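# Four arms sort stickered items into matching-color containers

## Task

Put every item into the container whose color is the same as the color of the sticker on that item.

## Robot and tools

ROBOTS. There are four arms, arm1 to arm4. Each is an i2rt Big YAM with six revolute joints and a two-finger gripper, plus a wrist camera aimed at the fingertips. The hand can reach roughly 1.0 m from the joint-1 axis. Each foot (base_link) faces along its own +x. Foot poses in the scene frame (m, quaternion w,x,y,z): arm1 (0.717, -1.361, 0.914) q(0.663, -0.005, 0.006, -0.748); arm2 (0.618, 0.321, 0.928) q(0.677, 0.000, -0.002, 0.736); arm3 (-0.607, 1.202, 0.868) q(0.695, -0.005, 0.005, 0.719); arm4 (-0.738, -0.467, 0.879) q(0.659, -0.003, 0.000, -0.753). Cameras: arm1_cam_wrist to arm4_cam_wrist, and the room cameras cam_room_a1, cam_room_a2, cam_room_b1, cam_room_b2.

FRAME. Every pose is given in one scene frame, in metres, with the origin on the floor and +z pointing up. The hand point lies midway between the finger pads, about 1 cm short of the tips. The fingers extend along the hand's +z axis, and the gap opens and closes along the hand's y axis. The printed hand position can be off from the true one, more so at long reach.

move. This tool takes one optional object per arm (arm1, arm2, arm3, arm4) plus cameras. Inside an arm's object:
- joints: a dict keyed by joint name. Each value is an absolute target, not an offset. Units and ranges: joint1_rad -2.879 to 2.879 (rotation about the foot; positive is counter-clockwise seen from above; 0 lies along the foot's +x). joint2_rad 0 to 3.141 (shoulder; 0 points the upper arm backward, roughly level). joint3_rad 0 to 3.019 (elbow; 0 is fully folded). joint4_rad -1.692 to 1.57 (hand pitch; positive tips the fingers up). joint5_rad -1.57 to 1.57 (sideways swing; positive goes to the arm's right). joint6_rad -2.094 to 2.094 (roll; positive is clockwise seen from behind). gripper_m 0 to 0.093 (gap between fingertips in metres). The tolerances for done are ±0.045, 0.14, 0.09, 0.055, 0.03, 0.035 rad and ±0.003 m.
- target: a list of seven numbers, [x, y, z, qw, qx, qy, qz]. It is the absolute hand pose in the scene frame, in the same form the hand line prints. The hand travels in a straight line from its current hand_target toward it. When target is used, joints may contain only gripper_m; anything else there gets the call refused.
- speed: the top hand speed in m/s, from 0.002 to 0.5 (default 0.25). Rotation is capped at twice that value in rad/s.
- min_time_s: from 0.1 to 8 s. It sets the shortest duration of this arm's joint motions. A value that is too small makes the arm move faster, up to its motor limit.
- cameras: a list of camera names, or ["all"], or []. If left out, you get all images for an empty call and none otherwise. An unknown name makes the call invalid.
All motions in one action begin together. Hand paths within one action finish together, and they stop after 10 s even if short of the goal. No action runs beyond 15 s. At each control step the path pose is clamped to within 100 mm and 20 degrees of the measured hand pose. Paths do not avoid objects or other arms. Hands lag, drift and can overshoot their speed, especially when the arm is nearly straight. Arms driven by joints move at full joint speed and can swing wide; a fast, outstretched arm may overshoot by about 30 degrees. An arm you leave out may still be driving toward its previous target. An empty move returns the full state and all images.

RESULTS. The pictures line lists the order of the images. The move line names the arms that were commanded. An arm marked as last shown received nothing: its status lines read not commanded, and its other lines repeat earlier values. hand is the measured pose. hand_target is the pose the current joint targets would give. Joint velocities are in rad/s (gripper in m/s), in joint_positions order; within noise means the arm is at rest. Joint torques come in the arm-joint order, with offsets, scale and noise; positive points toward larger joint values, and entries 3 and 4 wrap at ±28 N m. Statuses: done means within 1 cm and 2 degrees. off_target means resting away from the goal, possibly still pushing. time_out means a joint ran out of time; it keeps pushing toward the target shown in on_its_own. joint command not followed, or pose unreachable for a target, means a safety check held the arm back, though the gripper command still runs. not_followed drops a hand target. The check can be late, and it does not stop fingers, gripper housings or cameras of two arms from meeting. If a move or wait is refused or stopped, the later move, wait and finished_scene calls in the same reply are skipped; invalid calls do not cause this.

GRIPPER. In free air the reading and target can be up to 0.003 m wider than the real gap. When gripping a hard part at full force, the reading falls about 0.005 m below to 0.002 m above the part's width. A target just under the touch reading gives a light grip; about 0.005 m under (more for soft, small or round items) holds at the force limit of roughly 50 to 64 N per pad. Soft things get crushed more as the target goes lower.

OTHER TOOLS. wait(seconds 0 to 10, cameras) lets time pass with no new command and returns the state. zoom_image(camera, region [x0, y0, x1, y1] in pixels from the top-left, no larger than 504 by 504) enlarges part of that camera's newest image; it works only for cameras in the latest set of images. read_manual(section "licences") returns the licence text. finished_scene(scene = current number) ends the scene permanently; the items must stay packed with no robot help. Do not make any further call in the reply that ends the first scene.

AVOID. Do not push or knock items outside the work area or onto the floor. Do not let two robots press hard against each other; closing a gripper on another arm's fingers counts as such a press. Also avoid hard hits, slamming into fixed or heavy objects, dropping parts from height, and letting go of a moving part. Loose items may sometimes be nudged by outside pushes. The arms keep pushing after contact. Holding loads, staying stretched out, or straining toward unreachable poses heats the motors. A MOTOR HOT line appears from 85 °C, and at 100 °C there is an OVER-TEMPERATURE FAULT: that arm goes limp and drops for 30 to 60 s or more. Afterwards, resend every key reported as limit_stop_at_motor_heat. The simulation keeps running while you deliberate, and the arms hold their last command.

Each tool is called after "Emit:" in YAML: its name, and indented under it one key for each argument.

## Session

Emit:
move:
  arm1: {"joints":{"joint1_rad":1.5,"joint5_rad":0,"joint6_rad":0,"joint4_rad":-1.69},"min_time_s":3}
  arm2: {"joints":{"joint1_rad":-1.65,"joint5_rad":0,"joint6_rad":0,"joint4_rad":-1.69},"min_time_s":3}
  arm3: {"joints":{"joint1_rad":1.45,"joint5_rad":0,"joint6_rad":0,"joint4_rad":-1.69},"min_time_s":3}
  arm4: {"joints":{"joint1_rad":-1.5,"joint5_rad":0,"joint6_rad":0,"joint4_rad":-1.69},"min_time_s":3}
  cameras: ["all"]

Scene clock: 3.57 s.
Joint torques (N m): arm1=[-1.44 4.6 10.8 0.92 -0.05 -0.06] | arm2=[0.32 0.91 10.32 1.43 0.11 0.21] | arm3=[2.14 1.67 8.88 0.94 -0.05 -0.12] | arm4=[0.85 2.2 8.38 0.62 -0.08 -0.11]
Motor temperatures (°C): arm1=[21 23 27 23 21 21 21] | arm2=[23 24 27 22 22 20 23] | arm3=[24 23 24 23 24 23 23] | arm4=[22 22 24 22 24 21 24]
Heat: arm1: hottest joint3_rad 27 °C; arm2: hottest joint3_rad 27 °C; arm3: hottest joint1_rad 24 °C; arm4: hottest joint3_rad 24 °C.
move: arm1 done; arm2 done; arm3 done; arm4 done
Joint velocities: within noise
arm1.joint_positions: joint1_rad=+1.494 joint2_rad=+0.560 joint3_rad=+1.361 joint4_rad=-1.679 joint5_rad=+0.001 joint6_rad=+0.009 gripper_m=+0.09398
arm1.joint_status: all done
arm1.hand: x=+0.8827 y=-1.3943 z=+1.3838 quat_wxyz=(-0.330, -0.097, -0.938, +0.032)
arm1.hand_target: x=+0.8792 y=-1.3923 z=+1.3927 quat_wxyz=(-0.336, -0.090, -0.937, +0.032)
arm1.hand_status: not commanded
arm2.joint_positions: joint1_rad=-1.645 joint2_rad=+0.636 joint3_rad=+1.409 joint4_rad=-1.668 joint5_rad=-0.003 joint6_rad=-0.016 gripper_m=+0.09397
arm2.joint_status: all done
joint sent to its limit — arm2.joint4_rad, lower limit.
arm2.hand: x=+0.8030 y=+0.3210 z=+1.4120 quat_wxyz=(-0.333, +0.012, -0.943, -0.002)
arm2.hand_target: x=+0.7984 y=+0.3195 z=+1.4181 quat_wxyz=(-0.335, +0.002, -0.942, -0.002)
arm2.hand_status: not commanded
arm3.joint_positions: joint1_rad=+1.438 joint2_rad=+0.649 joint3_rad=+1.447 joint4_rad=-1.683 joint5_rad=+0.002 joint6_rad=+0.008 gripper_m=+0.09397
arm3.joint_status: all done
arm3.hand: x=-0.7917 y=+1.2282 z=+1.3621 quat_wxyz=(-0.010, +0.941, -0.053, -0.335)
arm3.hand_target: x=-0.7889 y=+1.2255 z=+1.3694 quat_wxyz=(-0.008, +0.939, -0.043, -0.341)
arm3.hand_status: not commanded
arm4.joint_positions: joint1_rad=-1.497 joint2_rad=+0.586 joint3_rad=+1.324 joint4_rad=-1.669 joint5_rad=+0.004 joint6_rad=+0.015 gripper_m=+0.09396
arm4.joint_status: all done
joint sent to its limit — arm4.joint4_rad, lower limit.
arm4.hand: x=-0.9103 y=-0.4537 z=+1.3345 quat_wxyz=(+0.007, -0.948, +0.036, +0.317)
arm4.hand_target: x=-0.9066 y=-0.4540 z=+1.3422 quat_wxyz=(+0.008, -0.946, +0.030, +0.322)
arm4.hand_status: not commanded
pictures: arm1_cam_wrist, arm2_cam_wrist, arm3_cam_wrist, arm4_cam_wrist, cam_room_a1, cam_room_a2, cam_room_b1, cam_room_b2
Images, in order (width x height): arm1_cam_wrist 672x504, arm2_cam_wrist 672x504, arm3_cam_wrist 672x504, arm4_cam_wrist 672x504, cam_room_a1 672x504, cam_room_a2 672x504, cam_room_b1 672x504, cam_room_b2 672x504.

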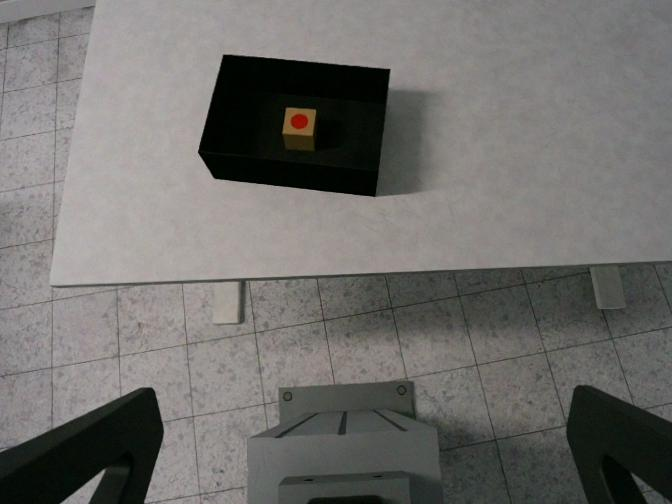

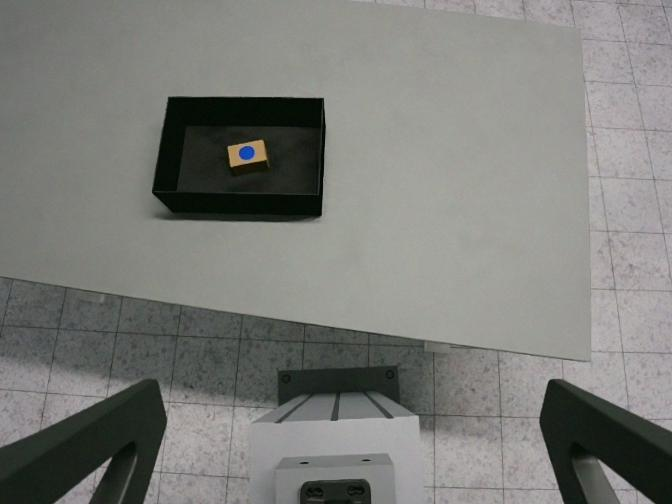

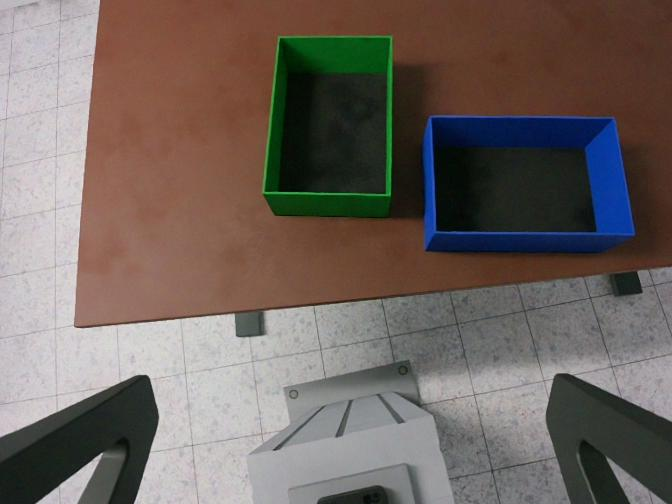

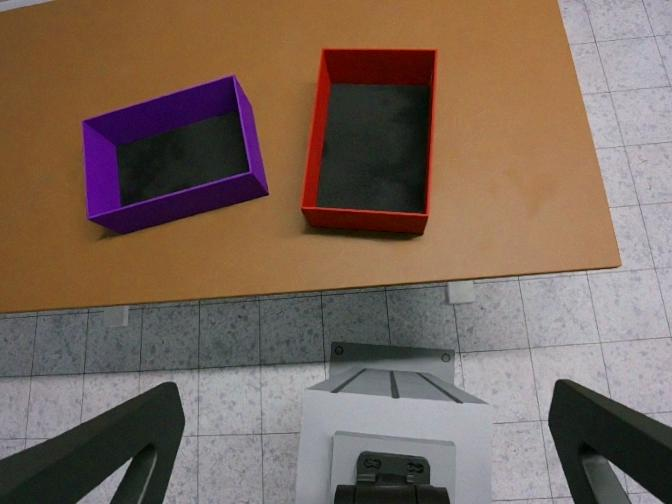

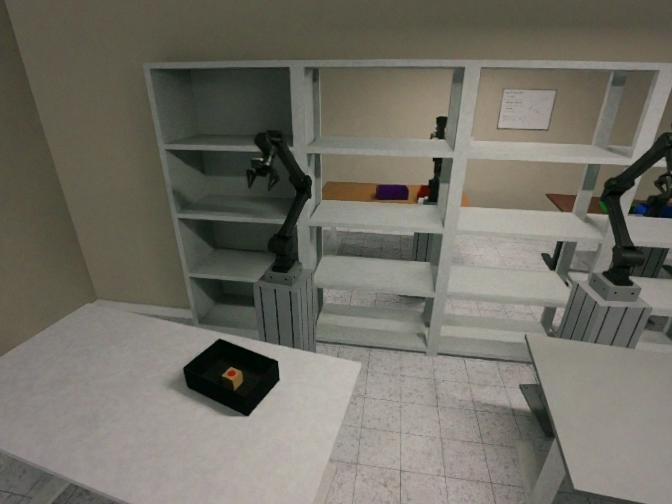

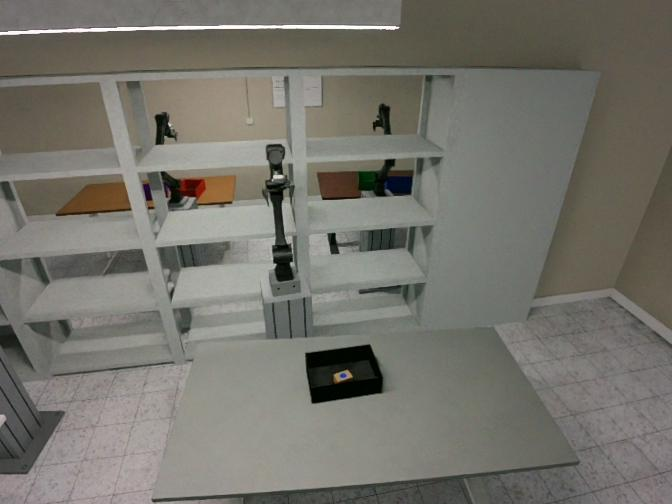

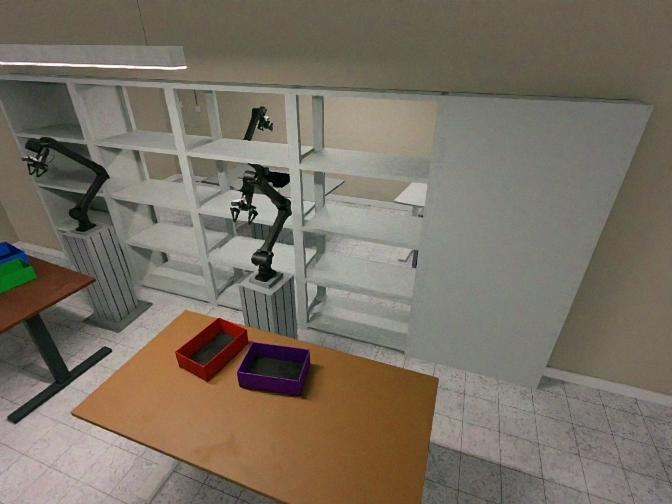

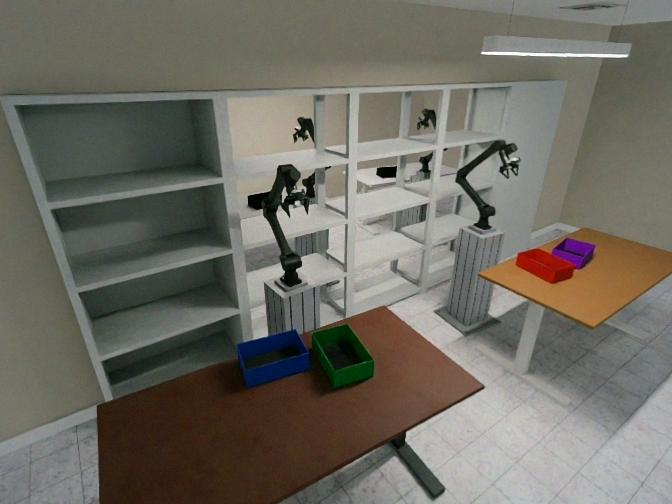

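Emit:
move:
  arm1: {"target":[1.235,-1.36,1.02,0.340,0.0929,0.935,-0.0338]}
  arm2: {"target":[1.074,0.494,1.02,0.340,-0.1032,0.9344,0.0375]}
  arm3: {"joints":{"joint1_rad":-2.14,"joint2_rad":0.65,"joint3_rad":1.43,"joint4_rad":-1.4},"min_time_s":4}
  arm4: {"joints":{"joint1_rad":1.24,"joint2_rad":0.65,"joint3_rad":1.43,"joint4_rad":-1.4},"min_time_s":4}
  cameras: ["arm1_cam_wrist","arm2_cam_wrist"]

Scene clock: 32.87 s.
Joint torques (N m): arm1=[-0.97 -9.52 13.76 1.98 0.19 0.09] | arm2=[1.49 -11.87 10.39 2.84 -0.08 -0.07] | arm3=[0.5 1.61 6.87 2.33 0.08 -0.11] | arm4=[1.2 2.61 10.43 2 0 -0.08]
Motor temperatures (°C): arm1=[21 23 30 23 21 21 21] | arm2=[23 24 30 22 22 20 23] | arm3=[24 23 27 23 24 23 23] | arm4=[22 22 28 22 24 21 24]
Heat: arm1: hottest joint3_rad 30 °C; arm2: hottest joint3_rad 30 °C; arm3: hottest joint3_rad 27 °C; arm4: hottest joint3_rad 28 °C.
move: arm1 off_target; arm2 off_target; arm3 done; arm4 done
Joint velocities: within noise
arm1.joint_positions: joint1_rad=+1.740 joint2_rad=+1.445 joint3_rad=+0.797 joint4_rad=-0.306 joint5_rad=+0.164 joint6_rad=+0.188 gripper_m=+0.09398
arm1.joint_status: not commanded
arm1.hand: x=+1.2078 y=-1.3660 z=+0.9900 quat_wxyz=(-0.302, -0.091, -0.948, +0.041)
arm1.hand_target: x=+1.2329 y=-1.3599 z=+1.0209 quat_wxyz=(-0.340, -0.093, -0.935, +0.033)
arm1.hand_status: off_target (0.041 m and 4.7 deg from the pose sent, 0.508 m and 1.3 deg at the start)
arm2.joint_positions: joint1_rad=-1.256 joint2_rad=+1.412 joint3_rad=+0.741 joint4_rad=-0.247 joint5_rad=+0.126 joint6_rad=+0.159 gripper_m=+0.09397
arm2.joint_status: not commanded
arm2.hand: x=+1.0669 y=+0.4856 z=+1.0113 quat_wxyz=(-0.325, +0.093, -0.941, -0.032)
arm2.hand_target: x=+1.0737 y=+0.4940 z=+1.0201 quat_wxyz=(-0.340, +0.103, -0.934, -0.037)
arm2.hand_status: off_target (0.014 m and 2.3 deg from the pose sent, 0.507 m and 11.3 deg at the start)
arm3.joint_positions: joint1_rad=-2.129 joint2_rad=+0.649 joint3_rad=+1.437 joint4_rad=-1.417 joint5_rad=-0.001 joint6_rad=+0.007 gripper_m=+0.09400
arm3.joint_status: all done
arm3.hand: x=-0.4075 y=+1.0939 z=+1.4074 quat_wxyz=(-0.440, -0.230, -0.859, +0.121)
arm3.hand_target: x=-0.4058 y=+1.0897 z=+1.4075 quat_wxyz=(-0.443, -0.232, -0.856, +0.127)
arm3.hand_status: not commanded
arm4.joint_positions: joint1_rad=+1.237 joint2_rad=+0.638 joint3_rad=+1.385 joint4_rad=-1.419 joint5_rad=+0.002 joint6_rad=+0.013 gripper_m=+0.09398
arm4.joint_status: all done
arm4.hand: x=-0.5283 y=-0.5702 z=+1.3941 quat_wxyz=(-0.421, -0.214, -0.876, +0.101)
arm4.hand_target: x=-0.5257 y=-0.5702 z=+1.4169 quat_wxyz=(-0.444, -0.203, -0.866, +0.107)
arm4.hand_status: not commanded
Images, in order (width x height): arm1_cam_wrist 672x504, arm2_cam_wrist 672x504.

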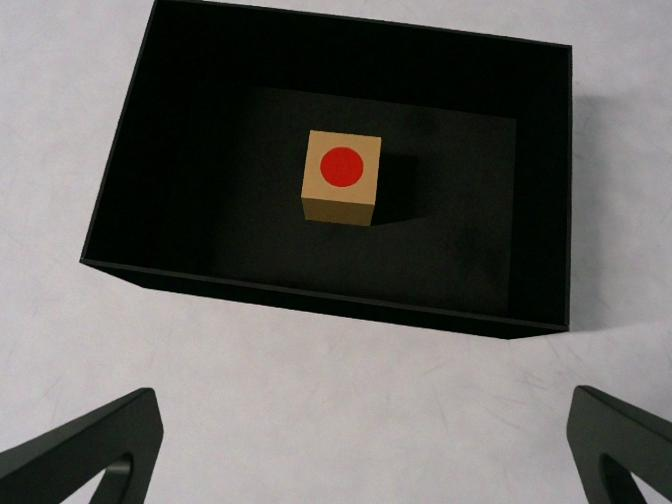

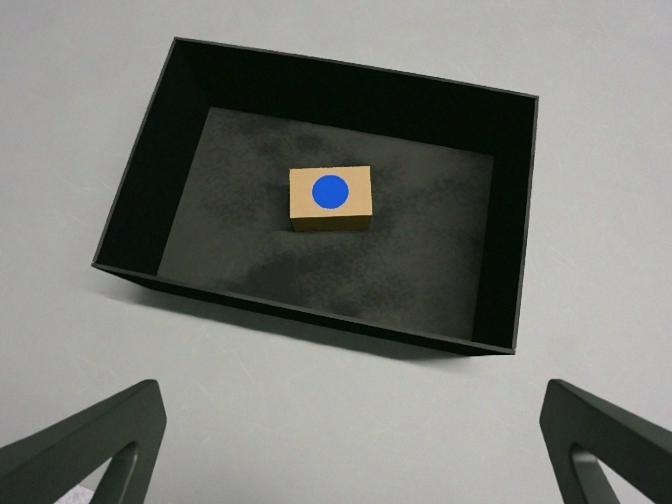

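Emit:
move:
  arm1: {"target":[1.363,-1.384,0.845,0.338,0.1404,0.9295,-0.0511],"speed":0.2}
  arm2: {"target":[1.204,0.532,0.822,0.3396,-0.1102,0.9335,0.0401],"speed":0.2}
  cameras: ["arm1_cam_wrist","arm2_cam_wrist"]

Scene clock: 58.10 s.
Joint torques (N m): arm1=[-3.19 -15.09 10.67 1.96 0.2 0.18] | arm2=[-0.15 -17.79 9.26 2.76 -0.11 -0.08] | arm3=[0.56 1.73 6.84 2.36 0.08 -0.11] | arm4=[0.79 2.84 10.44 1.98 0 -0.09]
Motor temperatures (°C): arm1=[21 24 32 23 21 21 21] | arm2=[23 24 31 23 22 20 23] | arm3=[24 23 27 23 24 23 23] | arm4=[22 22 30 22 24 21 24]
Heat: arm1: hottest joint3_rad 32 °C; arm2: hottest joint3_rad 31 °C; arm3: hottest joint3_rad 27 °C; arm4: hottest joint3_rad 30 °C.
move: arm1 off_target; arm2 off_target
Joint velocities: within noise
arm1.joint_positions: joint1_rad=+1.721 joint2_rad=+2.051 joint3_rad=+1.093 joint4_rad=+0.017 joint5_rad=+0.203 joint6_rad=+0.237 gripper_m=+0.09398
arm1.joint_status: not commanded
arm1.hand: x=+1.3372 y=-1.3777 z=+0.8288 quat_wxyz=(-0.310, -0.129, -0.940, +0.054)
arm1.hand_target: x=+1.3617 y=-1.3841 z=+0.8460 quat_wxyz=(-0.338, -0.140, -0.929, +0.051)
arm1.hand_status: off_target (0.031 m and 3.7 deg from the pose sent, 0.213 m and 7.4 deg at the start)
arm2.joint_positions: joint1_rad=-1.275 joint2_rad=+2.107 joint3_rad=+1.024 joint4_rad=+0.163 joint5_rad=+0.093 joint6_rad=+0.118 gripper_m=+0.09397
arm2.joint_status: not commanded
arm2.hand: x=+1.1836 y=+0.5292 z=+0.8167 quat_wxyz=(-0.321, +0.108, -0.940, -0.037)
arm2.hand_target: x=+1.2033 y=+0.5315 z=+0.8227 quat_wxyz=(-0.340, +0.110, -0.933, -0.040)
arm2.hand_status: off_target (0.021 m and 2.3 deg from the pose sent, 0.238 m and 2.9 deg at the start)
arm3, arm4: as last shown
Images, in order (width x height): arm1_cam_wrist 672x504, arm2_cam_wrist 672x504.

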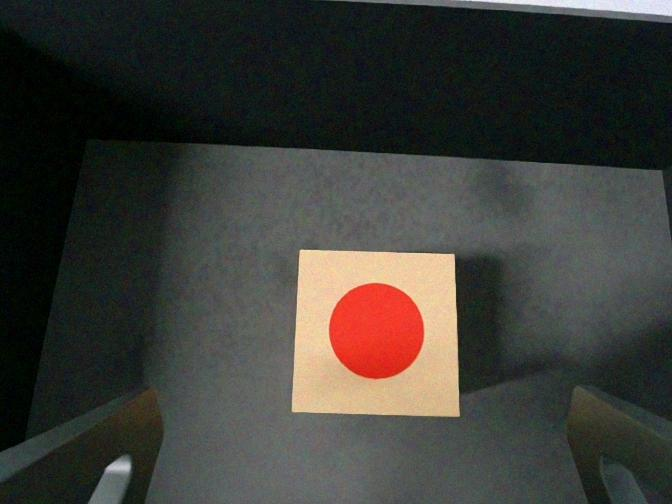

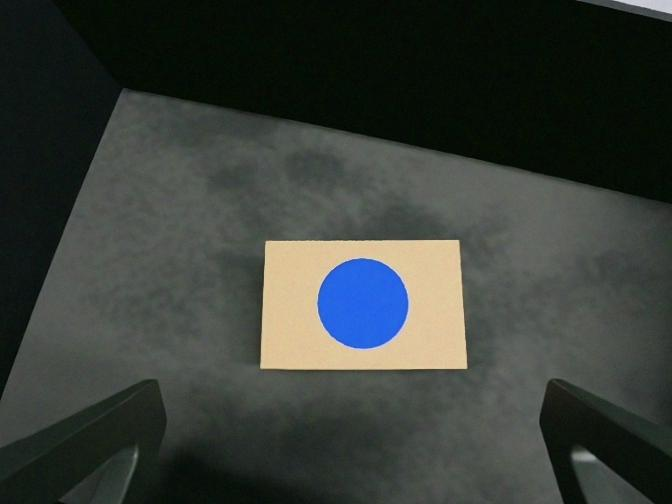

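Emit:
move:
  arm1: {"target":[1.377,-1.399,0.752,0.338,0.1404,0.9295,-0.0511],"speed":0.12}
  arm2: {"target":[1.231,0.537,0.740,0.3396,-0.1102,0.9335,0.0401],"speed":0.12}
  cameras: ["arm1_cam_wrist","arm2_cam_wrist"]

Scene clock: 67.03 s.
Joint torques (N m): arm1=[-1.73 -16.03 9.11 2.02 0.07 -0.01] | arm2=[0.09 -18.78 8.38 2.84 -0.11 -0.08] | arm3=[0.56 1.79 6.86 2.33 0.08 -0.11] | arm4=[0.62 2.14 10.44 2.06 0.01 -0.1]
Motor temperatures (°C): arm1=[21 24 32 23 21 21 21] | arm2=[23 25 31 23 22 20 23] | arm3=[24 23 27 23 24 23 23] | arm4=[22 22 31 22 24 21 24]
Heat: arm1: hottest joint3_rad 32 °C; arm2: hottest joint3_rad 31 °C; arm3: hottest joint3_rad 27 °C; arm4: hottest joint3_rad 31 °C.
move: arm1 off_target; arm2 off_target
Joint velocities: within noise
arm1.joint_positions: joint1_rad=+1.693 joint2_rad=+2.276 joint3_rad=+1.179 joint4_rad=+0.170 joint5_rad=+0.190 joint6_rad=+0.232 gripper_m=+0.09398
arm1.joint_status: not commanded
arm1.hand: x=+1.3550 y=-1.3928 z=+0.7430 quat_wxyz=(-0.316, -0.139, -0.937, +0.052)
arm1.hand_target: x=+1.3760 y=-1.3991 z=+0.7529 quat_wxyz=(-0.338, -0.140, -0.929, +0.051)
arm1.hand_status: off_target (0.025 m and 2.7 deg from the pose sent, 0.089 m and 3.7 deg at the start)
arm2.joint_positions: joint1_rad=-1.284 joint2_rad=+2.329 joint3_rad=+1.164 joint4_rad=+0.256 joint5_rad=+0.087 joint6_rad=+0.111 gripper_m=+0.09397
arm2.joint_status: not commanded
arm2.hand: x=+1.2152 y=+0.5369 z=+0.7426 quat_wxyz=(-0.326, +0.108, -0.938, -0.039)
arm2.hand_target: x=+1.2303 y=+0.5368 z=+0.7405 quat_wxyz=(-0.340, +0.110, -0.933, -0.040)
arm2.hand_status: off_target (0.016 m and 1.6 deg from the pose sent, 0.090 m and 2.3 deg at the start)
arm3, arm4: as last shown
Images, in order (width x height): arm1_cam_wrist 672x504, arm2_cam_wrist 672x504.

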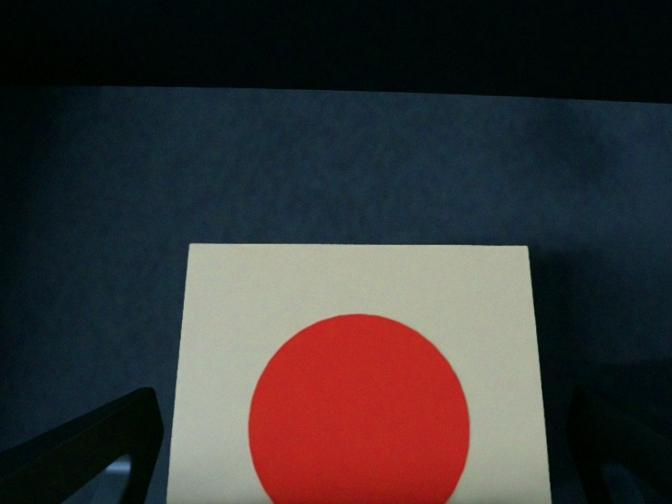

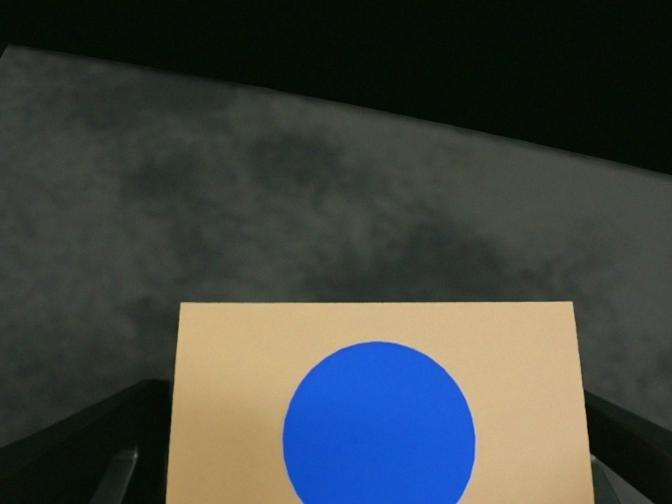

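Emit:
move:
  arm1: {"joints":{"gripper_m":0.043}}
  arm2: {"joints":{"gripper_m":0.058}}

Emit:
move:
  arm1: {"target":[1.33,-1.385,0.95,0.338,0.1404,0.9295,-0.0511]}
  arm2: {"target":[1.19,0.525,0.95,0.3396,-0.1102,0.9335,0.0401]}
  cameras: ["arm1_cam_wrist","arm2_cam_wrist"]

Scene clock: 71.73 s.
Joint torques (N m): arm1=[-2.96 -16.15 9.14 2.06 0.16 -0.07] | arm2=[-0.03 -18.84 8.36 2.8 -0.03 -0.07] | arm3=[0.67 1.79 6.87 2.32 0.08 -0.12] | arm4=[0.79 2.08 10.35 1.96 -0.01 -0.07]
Motor temperatures (°C): arm1=[21 24 32 23 21 21 21] | arm2=[23 25 30 23 22 20 23] | arm3=[24 23 27 23 24 23 23] | arm4=[22 22 31 22 24 21 24]
Heat: arm1: hottest joint3_rad 32 °C; arm2: hottest joint3_rad 30 °C; arm3: hottest joint3_rad 27 °C; arm4: hottest joint3_rad 31 °C.
move: arm1 off_target; arm2 off_target
Joint velocities: within noise
arm1.joint_positions: joint1_rad=+1.693 joint2_rad=+2.276 joint3_rad=+1.180 joint4_rad=+0.171 joint5_rad=+0.188 joint6_rad=+0.232 gripper_m=+0.05326
arm1.joint_status: gripper_m off_target (ended at +0.05329, target +0.04300)
arm1.hand: x=+1.3558 y=-1.3926 z=+0.7434 quat_wxyz=(-0.317, -0.138, -0.937, +0.052)
arm1.hand_target: x=+1.3761 y=-1.3991 z=+0.7530 quat_wxyz=(-0.338, -0.140, -0.929, +0.051)
arm1.hand_status: not commanded
arm2.joint_positions: joint1_rad=-1.284 joint2_rad=+2.329 joint3_rad=+1.164 joint4_rad=+0.256 joint5_rad=+0.085 joint6_rad=+0.110 gripper_m=+0.06874
arm2.joint_status: gripper_m off_target (ended at +0.06877, target +0.05800)
arm2.hand: x=+1.2152 y=+0.5370 z=+0.7426 quat_wxyz=(-0.326, +0.109, -0.938, -0.040)
arm2.hand_target: x=+1.2303 y=+0.5367 z=+0.7405 quat_wxyz=(-0.339, +0.110, -0.933, -0.040)
arm2.hand_status: not commanded
arm3, arm4: as last shown
pictures: none

Scene clock: 73.30 s.
Joint torques (N m): arm1=[-0.32 -13.98 8.91 1.06 0.25 0.11] | arm2=[0.56 -17.32 7.94 1.55 0.17 -0.01] | arm3=[0.62 1.61 6.84 2.33 0.08 -0.11] | arm4=[0.97 2.55 10.44 1.95 -0.04 -0.09]
Motor temperatures (°C): arm1=[21 24 32 23 21 21 21] | arm2=[23 25 30 23 22 20 23] | arm3=[24 23 27 23 24 23 23] | arm4=[22 22 31 22 24 21 24]
Heat: arm1: hottest joint3_rad 32 °C; arm2: hottest joint3_rad 30 °C; arm3: hottest joint3_rad 27 °C; arm4: hottest joint3_rad 31 °C.
move: arm1 done; arm2 off_target
Joint velocities: within noise
arm1.joint_positions: joint1_rad=+1.701 joint2_rad=+1.792 joint3_rad=+1.064 joint4_rad=-0.155 joint5_rad=+0.203 joint6_rad=+0.237 gripper_m=+0.05326
arm1.joint_status: not commanded
arm1.hand: x=+1.3296 y=-1.3908 z=+0.9460 quat_wxyz=(-0.337, -0.141, -0.929, +0.053)
arm1.hand_target: x=+1.3300 y=-1.3851 z=+0.9500 quat_wxyz=(-0.338, -0.140, -0.929, +0.051)
arm1.hand_status: done (0.007 m and 0.3 deg from the pose sent, 0.208 m and 2.6 deg at the start)
arm2.joint_positions: joint1_rad=-1.284 joint2_rad=+1.812 joint3_rad=+1.040 joint4_rad=-0.081 joint5_rad=+0.085 joint6_rad=+0.110 gripper_m=+0.06875
arm2.joint_status: not commanded
arm2.hand: x=+1.1962 y=+0.5291 z=+0.9588 quat_wxyz=(-0.351, +0.106, -0.929, -0.046)
arm2.hand_target: x=+1.1899 y=+0.5250 z=+0.9500 quat_wxyz=(-0.339, +0.110, -0.933, -0.040)
arm2.hand_status: off_target (0.012 m and 1.6 deg from the pose sent, 0.209 m and 1.6 deg at the start)
arm3, arm4: as last shown
Images, in order (width x height): arm1_cam_wrist 672x504, arm2_cam_wrist 672x504.

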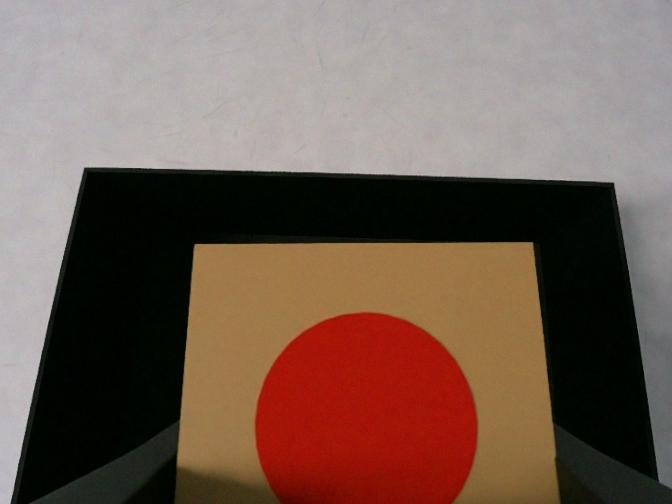

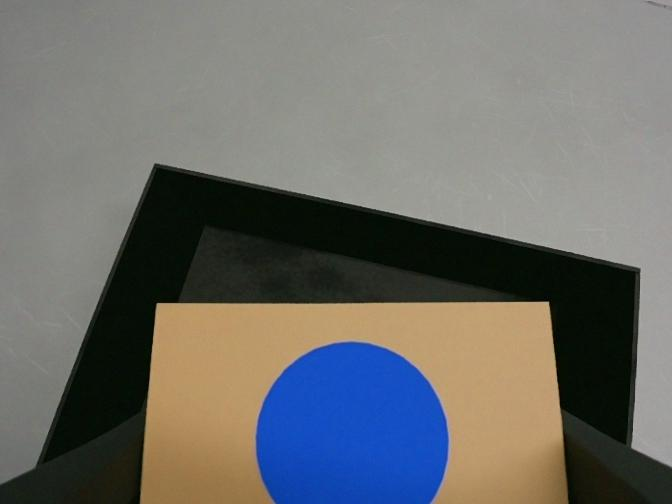

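Emit:
move:
  arm1: {"joints":{"joint1_rad":-2.10,"joint2_rad":0.8,"joint3_rad":1.2,"joint4_rad":-1.25,"joint5_rad":0,"joint6_rad":0},"min_time_s":4}
  arm2: {"joints":{"joint1_rad":0.746,"joint2_rad":0.8,"joint3_rad":1.2,"joint4_rad":-1.25,"joint5_rad":0,"joint6_rad":0},"min_time_s":4}

Emit:
move:
  arm1: {"target":[0.40,-1.12,1.19,0.110,-0.890,0.302,0.324],"speed":0.3}
  arm2: {"target":[0.338,0.578,1.2,0.124,-0.876,0.3407,0.3187],"speed":0.3}

Emit:
move:
  arm1: {"target":[0.045,-0.845,1.10,0.110,-0.890,0.302,0.324],"speed":0.3}
  arm2: {"target":[0.025,0.865,1.095,0.124,-0.876,0.3407,0.3187],"speed":0.3}
  cameras: ["arm1_cam_wrist","arm2_cam_wrist","arm3_cam_wrist","arm4_cam_wrist"]

Scene clock: 90.67 s.
Joint torques (N m): arm1=[-2.26 0.03 16.68 1.14 -0.08 -0.07] | arm2=[0.85 -3.96 16.01 1.44 -0.1 -0.07] | arm3=[0.44 1.79 6.84 2.29 0.08 -0.11] | arm4=[0.79 2.08 10.52 1.99 0.01 -0.11]
Motor temperatures (°C): arm1=[21 25 33 23 21 21 22] | arm2=[23 25 31 23 22 20 24] | arm3=[24 23 27 24 24 23 23] | arm4=[22 22 32 22 24 21 24]
Heat: arm1: hottest joint3_rad 33 °C; arm2: hottest joint3_rad 31 °C; arm3: hottest joint3_rad 27 °C; arm4: hottest joint3_rad 32 °C.
move: arm1 done; arm2 done
Joint velocities: within noise
arm1.joint_positions: joint1_rad=-2.096 joint2_rad=+0.802 joint3_rad=+1.136 joint4_rad=-1.241 joint5_rad=+0.002 joint6_rad=+0.009 gripper_m=+0.05326
arm1.joint_status: all done
arm1.hand: x=+0.4674 y=-1.1681 z=+1.2984 quat_wxyz=(+0.102, -0.893, +0.304, +0.317)
arm1.hand_target: x=+0.4675 y=-1.1665 z=+1.3305 quat_wxyz=(+0.111, -0.884, +0.299, +0.342)
arm1.hand_status: not commanded
arm2.joint_positions: joint1_rad=+0.744 joint2_rad=+0.801 joint3_rad=+1.141 joint4_rad=-1.237 joint5_rad=+0.002 joint6_rad=+0.015 gripper_m=+0.06875
arm2.joint_status: all done
arm2.hand: x=+0.3805 y=+0.5378 z=+1.3114 quat_wxyz=(-0.120, +0.877, -0.349, -0.308)
arm2.hand_target: x=+0.3796 y=+0.5371 z=+1.3404 quat_wxyz=(-0.129, +0.872, -0.338, -0.329)
arm2.hand_status: not commanded
arm3, arm4: as last shown
pictures: none

Scene clock: 91.87 s.
Joint torques (N m): arm1=[-1.32 -4.84 13.01 2.24 0.1 0.06] | arm2=[0.38 -6.36 11.47 2.91 -0.19 -0.08] | arm3=[0.44 1.61 6.86 2.33 0.08 -0.11] | arm4=[0.91 2.43 10.5 1.98 -0.03 -0.07]
Motor temperatures (°C): arm1=[21 25 33 23 21 21 22] | arm2=[23 25 31 23 22 20 24] | arm3=[24 23 27 24 24 23 23] | arm4=[22 22 32 22 24 21 24]
Heat: arm1: hottest joint3_rad 33 °C; arm2: hottest joint3_rad 31 °C; arm3: hottest joint3_rad 27 °C; arm4: hottest joint3_rad 32 °C.
move: arm1 off_target; arm2 done
Joint velocities: within noise
arm1.joint_positions: joint1_rad=-2.096 joint2_rad=+0.983 joint3_rad=+0.904 joint4_rad=-0.861 joint5_rad=+0.016 joint6_rad=+0.009 gripper_m=+0.05325
arm1.joint_status: not commanded
arm1.hand: x=+0.4073 y=-1.1210 z=+1.1725 quat_wxyz=(+0.103, -0.897, +0.308, +0.300)
arm1.hand_target: x=+0.4005 y=-1.1203 z=+1.1902 quat_wxyz=(+0.110, -0.890, +0.302, +0.324)
arm1.hand_status: off_target (0.019 m and 3.1 deg from the pose sent, 0.136 m and 1.4 deg at the start)
arm2.joint_positions: joint1_rad=+0.744 joint2_rad=+0.903 joint3_rad=+0.881 joint4_rad=-0.878 joint5_rad=-0.002 joint6_rad=+0.013 gripper_m=+0.06875
arm2.joint_status: not commanded
arm2.hand: x=+0.3399 y=+0.5747 z=+1.1956 quat_wxyz=(-0.118, +0.878, -0.348, -0.308)
arm2.hand_target: x=+0.3381 y=+0.5780 z=+1.2001 quat_wxyz=(-0.124, +0.876, -0.341, -0.318)
arm2.hand_status: done (0.006 m and 1.6 deg from the pose sent, 0.126 m and 1.6 deg at the start)
arm3, arm4: as last shown
pictures: none

Scene clock: 94.37 s.
Joint torques (N m): arm1=[-1.79 -22.18 17.98 0.9 -0.04 -0.06] | arm2=[0.56 -23 16.75 1.43 -0.09 -0.05] | arm3=[0.62 1.79 6.84 2.36 0.09 -0.12] | arm4=[0.91 2.55 10.36 1.84 -0.02 -0.11]
Motor temperatures (°C): arm1=[21 25 34 23 21 21 22] | arm2=[23 25 32 23 22 20 24] | arm3=[24 23 27 24 24 23 23] | arm4=[22 22 32 22 24 21 24]
Heat: arm1: hottest joint3_rad 34 °C; arm2: hottest joint3_rad 32 °C; arm3: hottest joint3_rad 27 °C; arm4: hottest joint3_rad 32 °C.
move: arm1 off_target; arm2 off_target
Joint velocities: within noise
arm1.joint_positions: joint1_rad=-2.096 joint2_rad=+2.237 joint3_rad=+2.108 joint4_rad=-0.821 joint5_rad=+0.010 joint6_rad=+0.007 gripper_m=+0.05325
arm1.joint_status: not commanded
arm1.hand: x=+0.0559 y=-0.8586 z=+1.0608 quat_wxyz=(+0.099, -0.899, +0.307, +0.296)
arm1.hand_target: x=+0.0473 y=-0.8468 z=+1.1003 quat_wxyz=(+0.110, -0.890, +0.302, +0.325)
arm1.hand_status: off_target (0.043 m and 3.6 deg from the pose sent, 0.461 m and 3.1 deg at the start)
arm2.joint_positions: joint1_rad=+0.744 joint2_rad=+2.071 joint3_rad=+1.839 joint4_rad=-0.676 joint5_rad=-0.002 joint6_rad=+0.013 gripper_m=+0.06875
arm2.joint_status: not commanded
arm2.hand: x=+0.0376 y=+0.8527 z=+1.0755 quat_wxyz=(-0.117, +0.879, -0.348, -0.304)
arm2.hand_target: x=+0.0263 y=+0.8639 z=+1.0952 quat_wxyz=(-0.124, +0.876, -0.341, -0.319)
arm2.hand_status: off_target (0.026 m and 2.1 deg from the pose sent, 0.440 m and 1.6 deg at the start)
arm3, arm4: as last shown
Images, in order (width x height): arm1_cam_wrist 672x504, arm2_cam_wrist 672x504, arm3_cam_wrist 672x504, arm4_cam_wrist 672x504.

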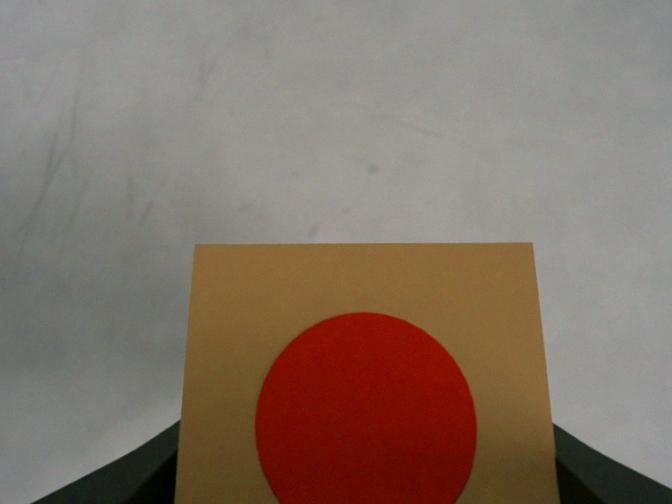

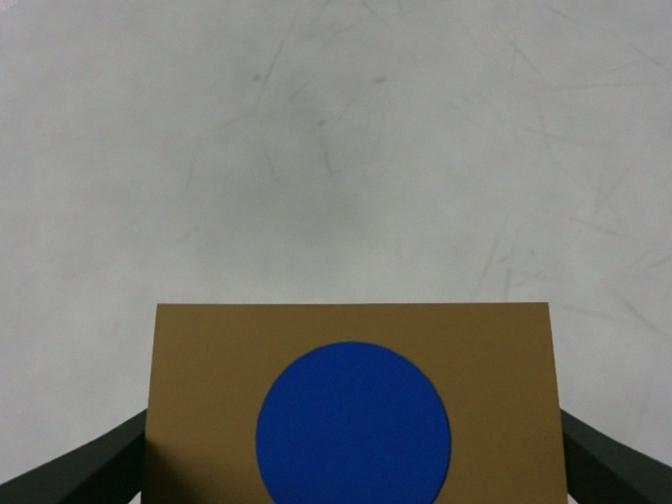

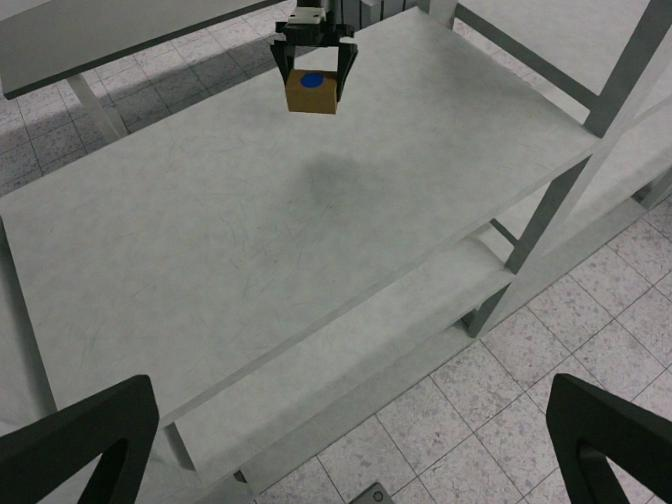

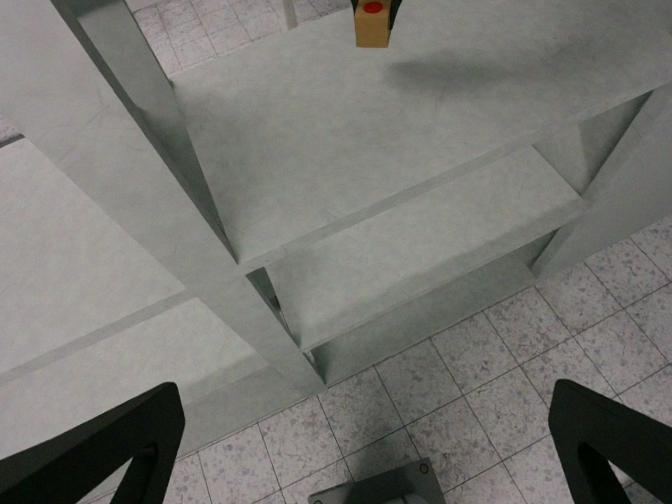

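Emit:
move:
  arm1: {"target":[0.042,-0.845,1.03,0.106,-0.893,0.303,0.313],"speed":0.1}
  arm2: {"target":[0.025,0.865,1.02,0.120,-0.878,0.343,0.309],"speed":0.1}

Emit:
move:
  arm1: {"target":[0.042,-0.845,0.99,0.106,-0.893,0.303,0.313],"speed":0.06}
  arm2: {"target":[0.025,0.865,0.99,0.120,-0.878,0.343,0.309],"speed":0.06}
  cameras: ["arm3_cam_wrist","arm4_cam_wrist"]

Emit:
zoom_image:
  camera: "arm3_cam_wrist"
  region: [260, 50, 370, 140]

Emit:
zoom_image:
  camera: "arm4_cam_wrist"
  region: [320, 0, 430, 90]

Scene clock: 101.40 s.
Joint torques (N m): arm1=[-2.14 -21.95 11.67 2.35 -0.04 -0.05] | arm2=[0.67 -22.65 10.4 2.97 -0.07 -0.02] | arm3=[0.62 1.67 6.86 2.35 0.09 -0.11] | arm4=[1.03 2.32 10.47 2.02 -0.02 -0.08]
Motor temperatures (°C): arm1=[21 26 36 23 21 21 22] | arm2=[23 26 32 23 22 20 24] | arm3=[24 23 27 24 24 23 23] | arm4=[22 22 33 22 24 21 24]
Heat: arm1: hottest joint3_rad 36 °C; arm2: hottest joint3_rad 32 °C; arm3: hottest joint3_rad 27 °C; arm4: hottest joint3_rad 33 °C.
move: arm1 done; arm2 off_target
Joint velocities: within noise
arm1.joint_positions: joint1_rad=-2.096 joint2_rad=+2.291 joint3_rad=+2.108 joint4_rad=-0.750 joint5_rad=+0.010 joint6_rad=+0.007 gripper_m=+0.05325
arm1.joint_status: not commanded
arm1.hand: x=+0.0446 y=-0.8504 z=+1.0272 quat_wxyz=(+0.102, -0.897, +0.306, +0.303)
arm1.hand_target: x=+0.0421 y=-0.8452 z=+1.0300 quat_wxyz=(+0.106, -0.894, +0.303, +0.313)
arm1.hand_status: done (0.007 m and 1.3 deg from the pose sent, 0.036 m and 2.3 deg at the start)
arm2.joint_positions: joint1_rad=+0.744 joint2_rad=+2.130 joint3_rad=+1.835 joint4_rad=-0.590 joint5_rad=-0.002 joint6_rad=+0.013 gripper_m=+0.06875
arm2.joint_status: not commanded
arm2.hand: x=+0.0262 y=+0.8633 z=+1.0411 quat_wxyz=(-0.121, +0.876, -0.347, -0.314)
arm2.hand_target: x=+0.0255 y=+0.8646 z=+1.0202 quat_wxyz=(-0.120, +0.879, -0.343, -0.309)
arm2.hand_status: off_target (0.021 m and 0.8 deg from the pose sent, 0.058 m and 0.9 deg at the start)
arm3.joint_positions: joint1_rad=-2.129 joint2_rad=+0.649 joint3_rad=+1.437 joint4_rad=-1.417 joint5_rad=-0.001 joint6_rad=+0.007 gripper_m=+0.09400
arm3.joint_status: not commanded
arm3.hand: x=-0.4075 y=+1.0939 z=+1.4074 quat_wxyz=(-0.440, -0.230, -0.859, +0.121)
arm3.hand_target: x=-0.4058 y=+1.0897 z=+1.4075 quat_wxyz=(-0.443, -0.232, -0.856, +0.127)
arm3.hand_status: not commanded
arm4.joint_positions: joint1_rad=+1.237 joint2_rad=+0.638 joint3_rad=+1.385 joint4_rad=-1.419 joint5_rad=+0.002 joint6_rad=+0.013 gripper_m=+0.09398
arm4.joint_status: not commanded
arm4.hand: x=-0.5283 y=-0.5702 z=+1.3941 quat_wxyz=(-0.421, -0.214, -0.876, +0.101)
arm4.hand_target: x=-0.5257 y=-0.5702 z=+1.4169 quat_wxyz=(-0.444, -0.203, -0.866, +0.107)
arm4.hand_status: not commanded
pictures: none

Scene clock: 102.60 s.
Joint torques (N m): arm1=[-1.96 -19.37 10.39 2.19 -0.06 -0.04] | arm2=[0.67 -22.53 10.11 2.92 -0.06 -0.02] | arm3=[0.5 1.73 6.87 2.35 0.08 -0.12] | arm4=[1.03 2.55 10.35 1.87 -0.01 -0.06]
Motor temperatures (°C): arm1=[21 26 36 23 21 21 22] | arm2=[23 26 32 23 22 20 24] | arm3=[24 23 27 24 24 23 23] | arm4=[22 22 33 22 24 21 24]
Heat: arm1: hottest joint3_rad 36 °C; arm2: hottest joint3_rad 32 °C; arm3: hottest joint3_rad 27 °C; arm4: hottest joint3_rad 33 °C.
move: arm1 off_target; arm2 off_target
Joint velocities: within noise
arm1.joint_positions: joint1_rad=-2.096 joint2_rad=+2.293 joint3_rad=+2.061 joint4_rad=-0.661 joint5_rad=+0.010 joint6_rad=+0.006 gripper_m=+0.05325
arm1.joint_status: not commanded
arm1.hand: x=+0.0407 y=-0.8476 z=+1.0145 quat_wxyz=(+0.108, -0.890, +0.304, +0.321)
arm1.hand_target: x=+0.0426 y=-0.8455 z=+0.9904 quat_wxyz=(+0.106, -0.894, +0.303, +0.313)
arm1.hand_status: off_target (0.025 m and 1.0 deg from the pose sent, 0.038 m and 1.3 deg at the start)
arm2.joint_positions: joint1_rad=+0.744 joint2_rad=+2.155 joint3_rad=+1.805 joint4_rad=-0.526 joint5_rad=-0.002 joint6_rad=+0.013 gripper_m=+0.06875
arm2.joint_status: not commanded
arm2.hand: x=+0.0249 y=+0.8647 z=+1.0156 quat_wxyz=(-0.122, +0.874, -0.346, -0.318)
arm2.hand_target: x=+0.0257 y=+0.8644 z=+0.9905 quat_wxyz=(-0.120, +0.879, -0.343, -0.309)
arm2.hand_status: off_target (0.026 m and 1.2 deg from the pose sent, 0.051 m and 0.8 deg at the start)
arm3, arm4: as last shown
Images, in order (width x height): arm3_cam_wrist 672x504, arm4_cam_wrist 672x504.

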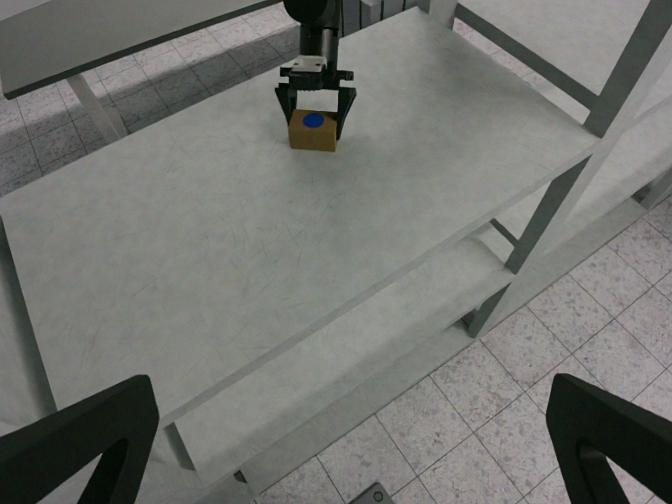

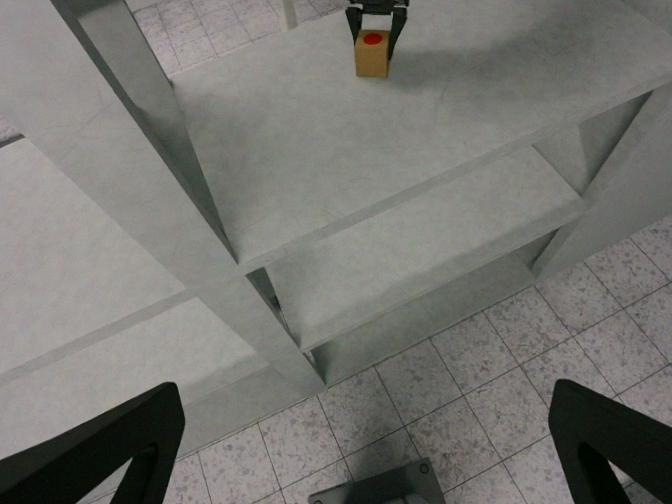

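Scaled by 4.582.

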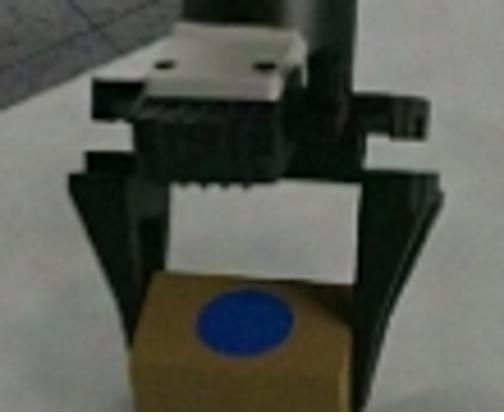

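Scaled by 4.582.

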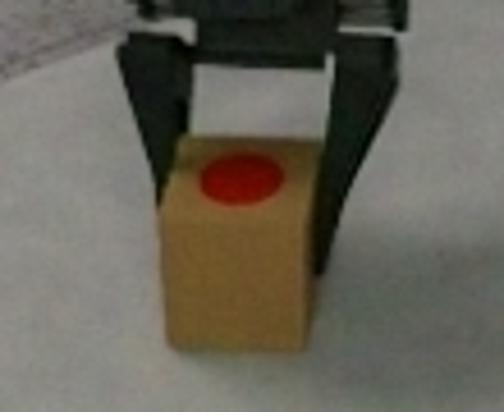

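Emit:
move:
  arm1: {"target":[0.041,-0.847,1.02,0.106,-0.893,0.303,0.313],"speed":0.06}
  arm2: {"target":[0.025,0.865,0.972,0.120,-0.878,0.343,0.309],"speed":0.06}
  cameras: ["arm3_cam_wrist","arm4_cam_wrist"]

Emit:
zoom_image:
  camera: "arm3_cam_wrist"
  region: [260, 80, 370, 170]

Scene clock: 107.80 s.
Joint torques (N m): arm1=[-1.44 -21.01 14.02 0.39 0.03 0.01] | arm2=[0.56 -21.19 9.37 2.85 -0.06 -0.02] | arm3=[0.5 1.79 6.8 2.35 0.09 -0.12] | arm4=[0.97 2.2 10.4 1.95 -0.02 -0.09]
Motor temperatures (°C): arm1=[21 26 35 23 21 21 22] | arm2=[23 26 32 23 22 20 24] | arm3=[24 23 27 24 24 23 23] | arm4=[22 22 33 22 24 21 24]
Heat: arm1: hottest joint3_rad 35 °C; arm2: hottest joint3_rad 32 °C; arm3: hottest joint3_rad 27 °C; arm4: hottest joint3_rad 33 °C.
move: arm1 done; arm2 off_target
Joint velocities: within noise
arm1.joint_positions: joint1_rad=-2.096 joint2_rad=+2.292 joint3_rad=+2.061 joint4_rad=-0.676 joint5_rad=+0.010 joint6_rad=+0.006 gripper_m=+0.05325
arm1.joint_status: not commanded
arm1.hand: x=+0.0430 y=-0.8494 z=+1.0130 quat_wxyz=(+0.106, -0.893, +0.305, +0.315)
arm1.hand_target: x=+0.0411 y=-0.8471 z=+1.0201 quat_wxyz=(+0.106, -0.894, +0.303, +0.314)
arm1.hand_status: done (0.008 m and 0.3 deg from the pose sent, 0.006 m and 1.0 deg at the start)
arm2.joint_positions: joint1_rad=+0.744 joint2_rad=+2.156 joint3_rad=+1.793 joint4_rad=-0.488 joint5_rad=-0.002 joint6_rad=+0.013 gripper_m=+0.06876
arm2.joint_status: not commanded
arm2.hand: x=+0.0224 y=+0.8670 z=+1.0150 quat_wxyz=(-0.126, +0.870, -0.344, -0.329)
arm2.hand_target: x=+0.0266 y=+0.8636 z=+0.9729 quat_wxyz=(-0.120, +0.879, -0.343, -0.309)
arm2.hand_status: off_target (0.043 m and 2.6 deg from the pose sent, 0.043 m and 1.2 deg at the start)
arm3, arm4: as last shown
Images, in order (width x height): arm3_cam_wrist 672x504, arm4_cam_wrist 672x504.

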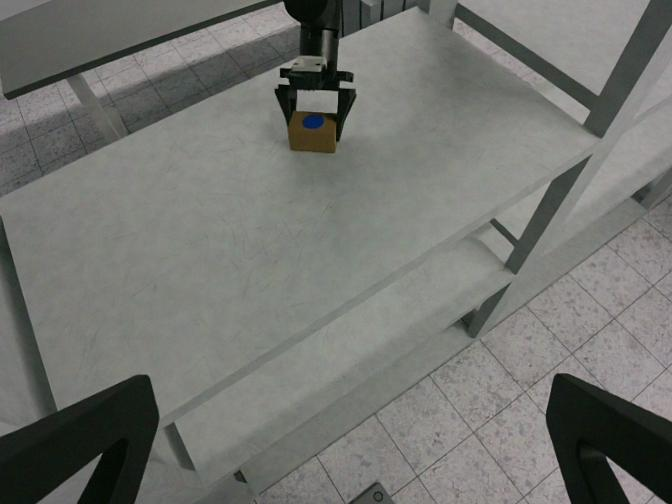

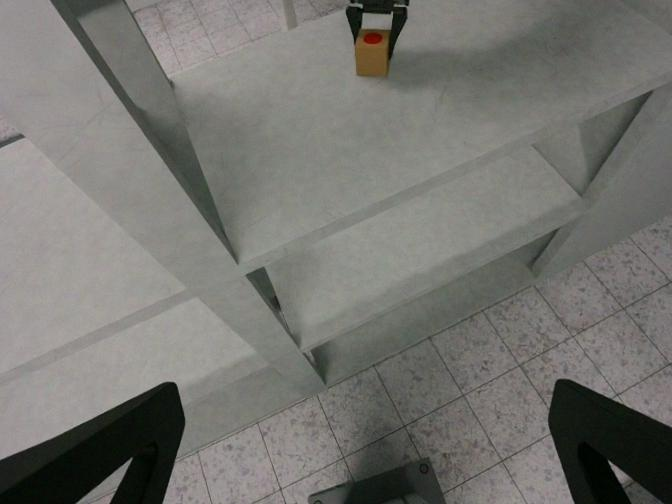

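Scaled by 4.582.

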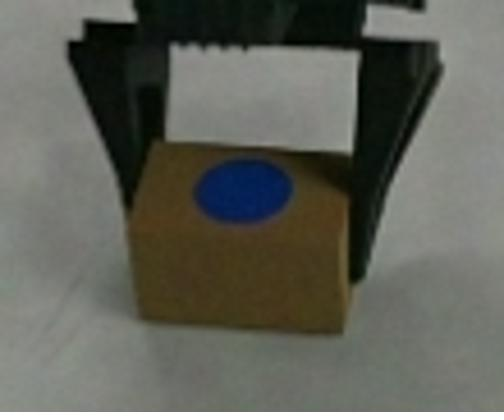

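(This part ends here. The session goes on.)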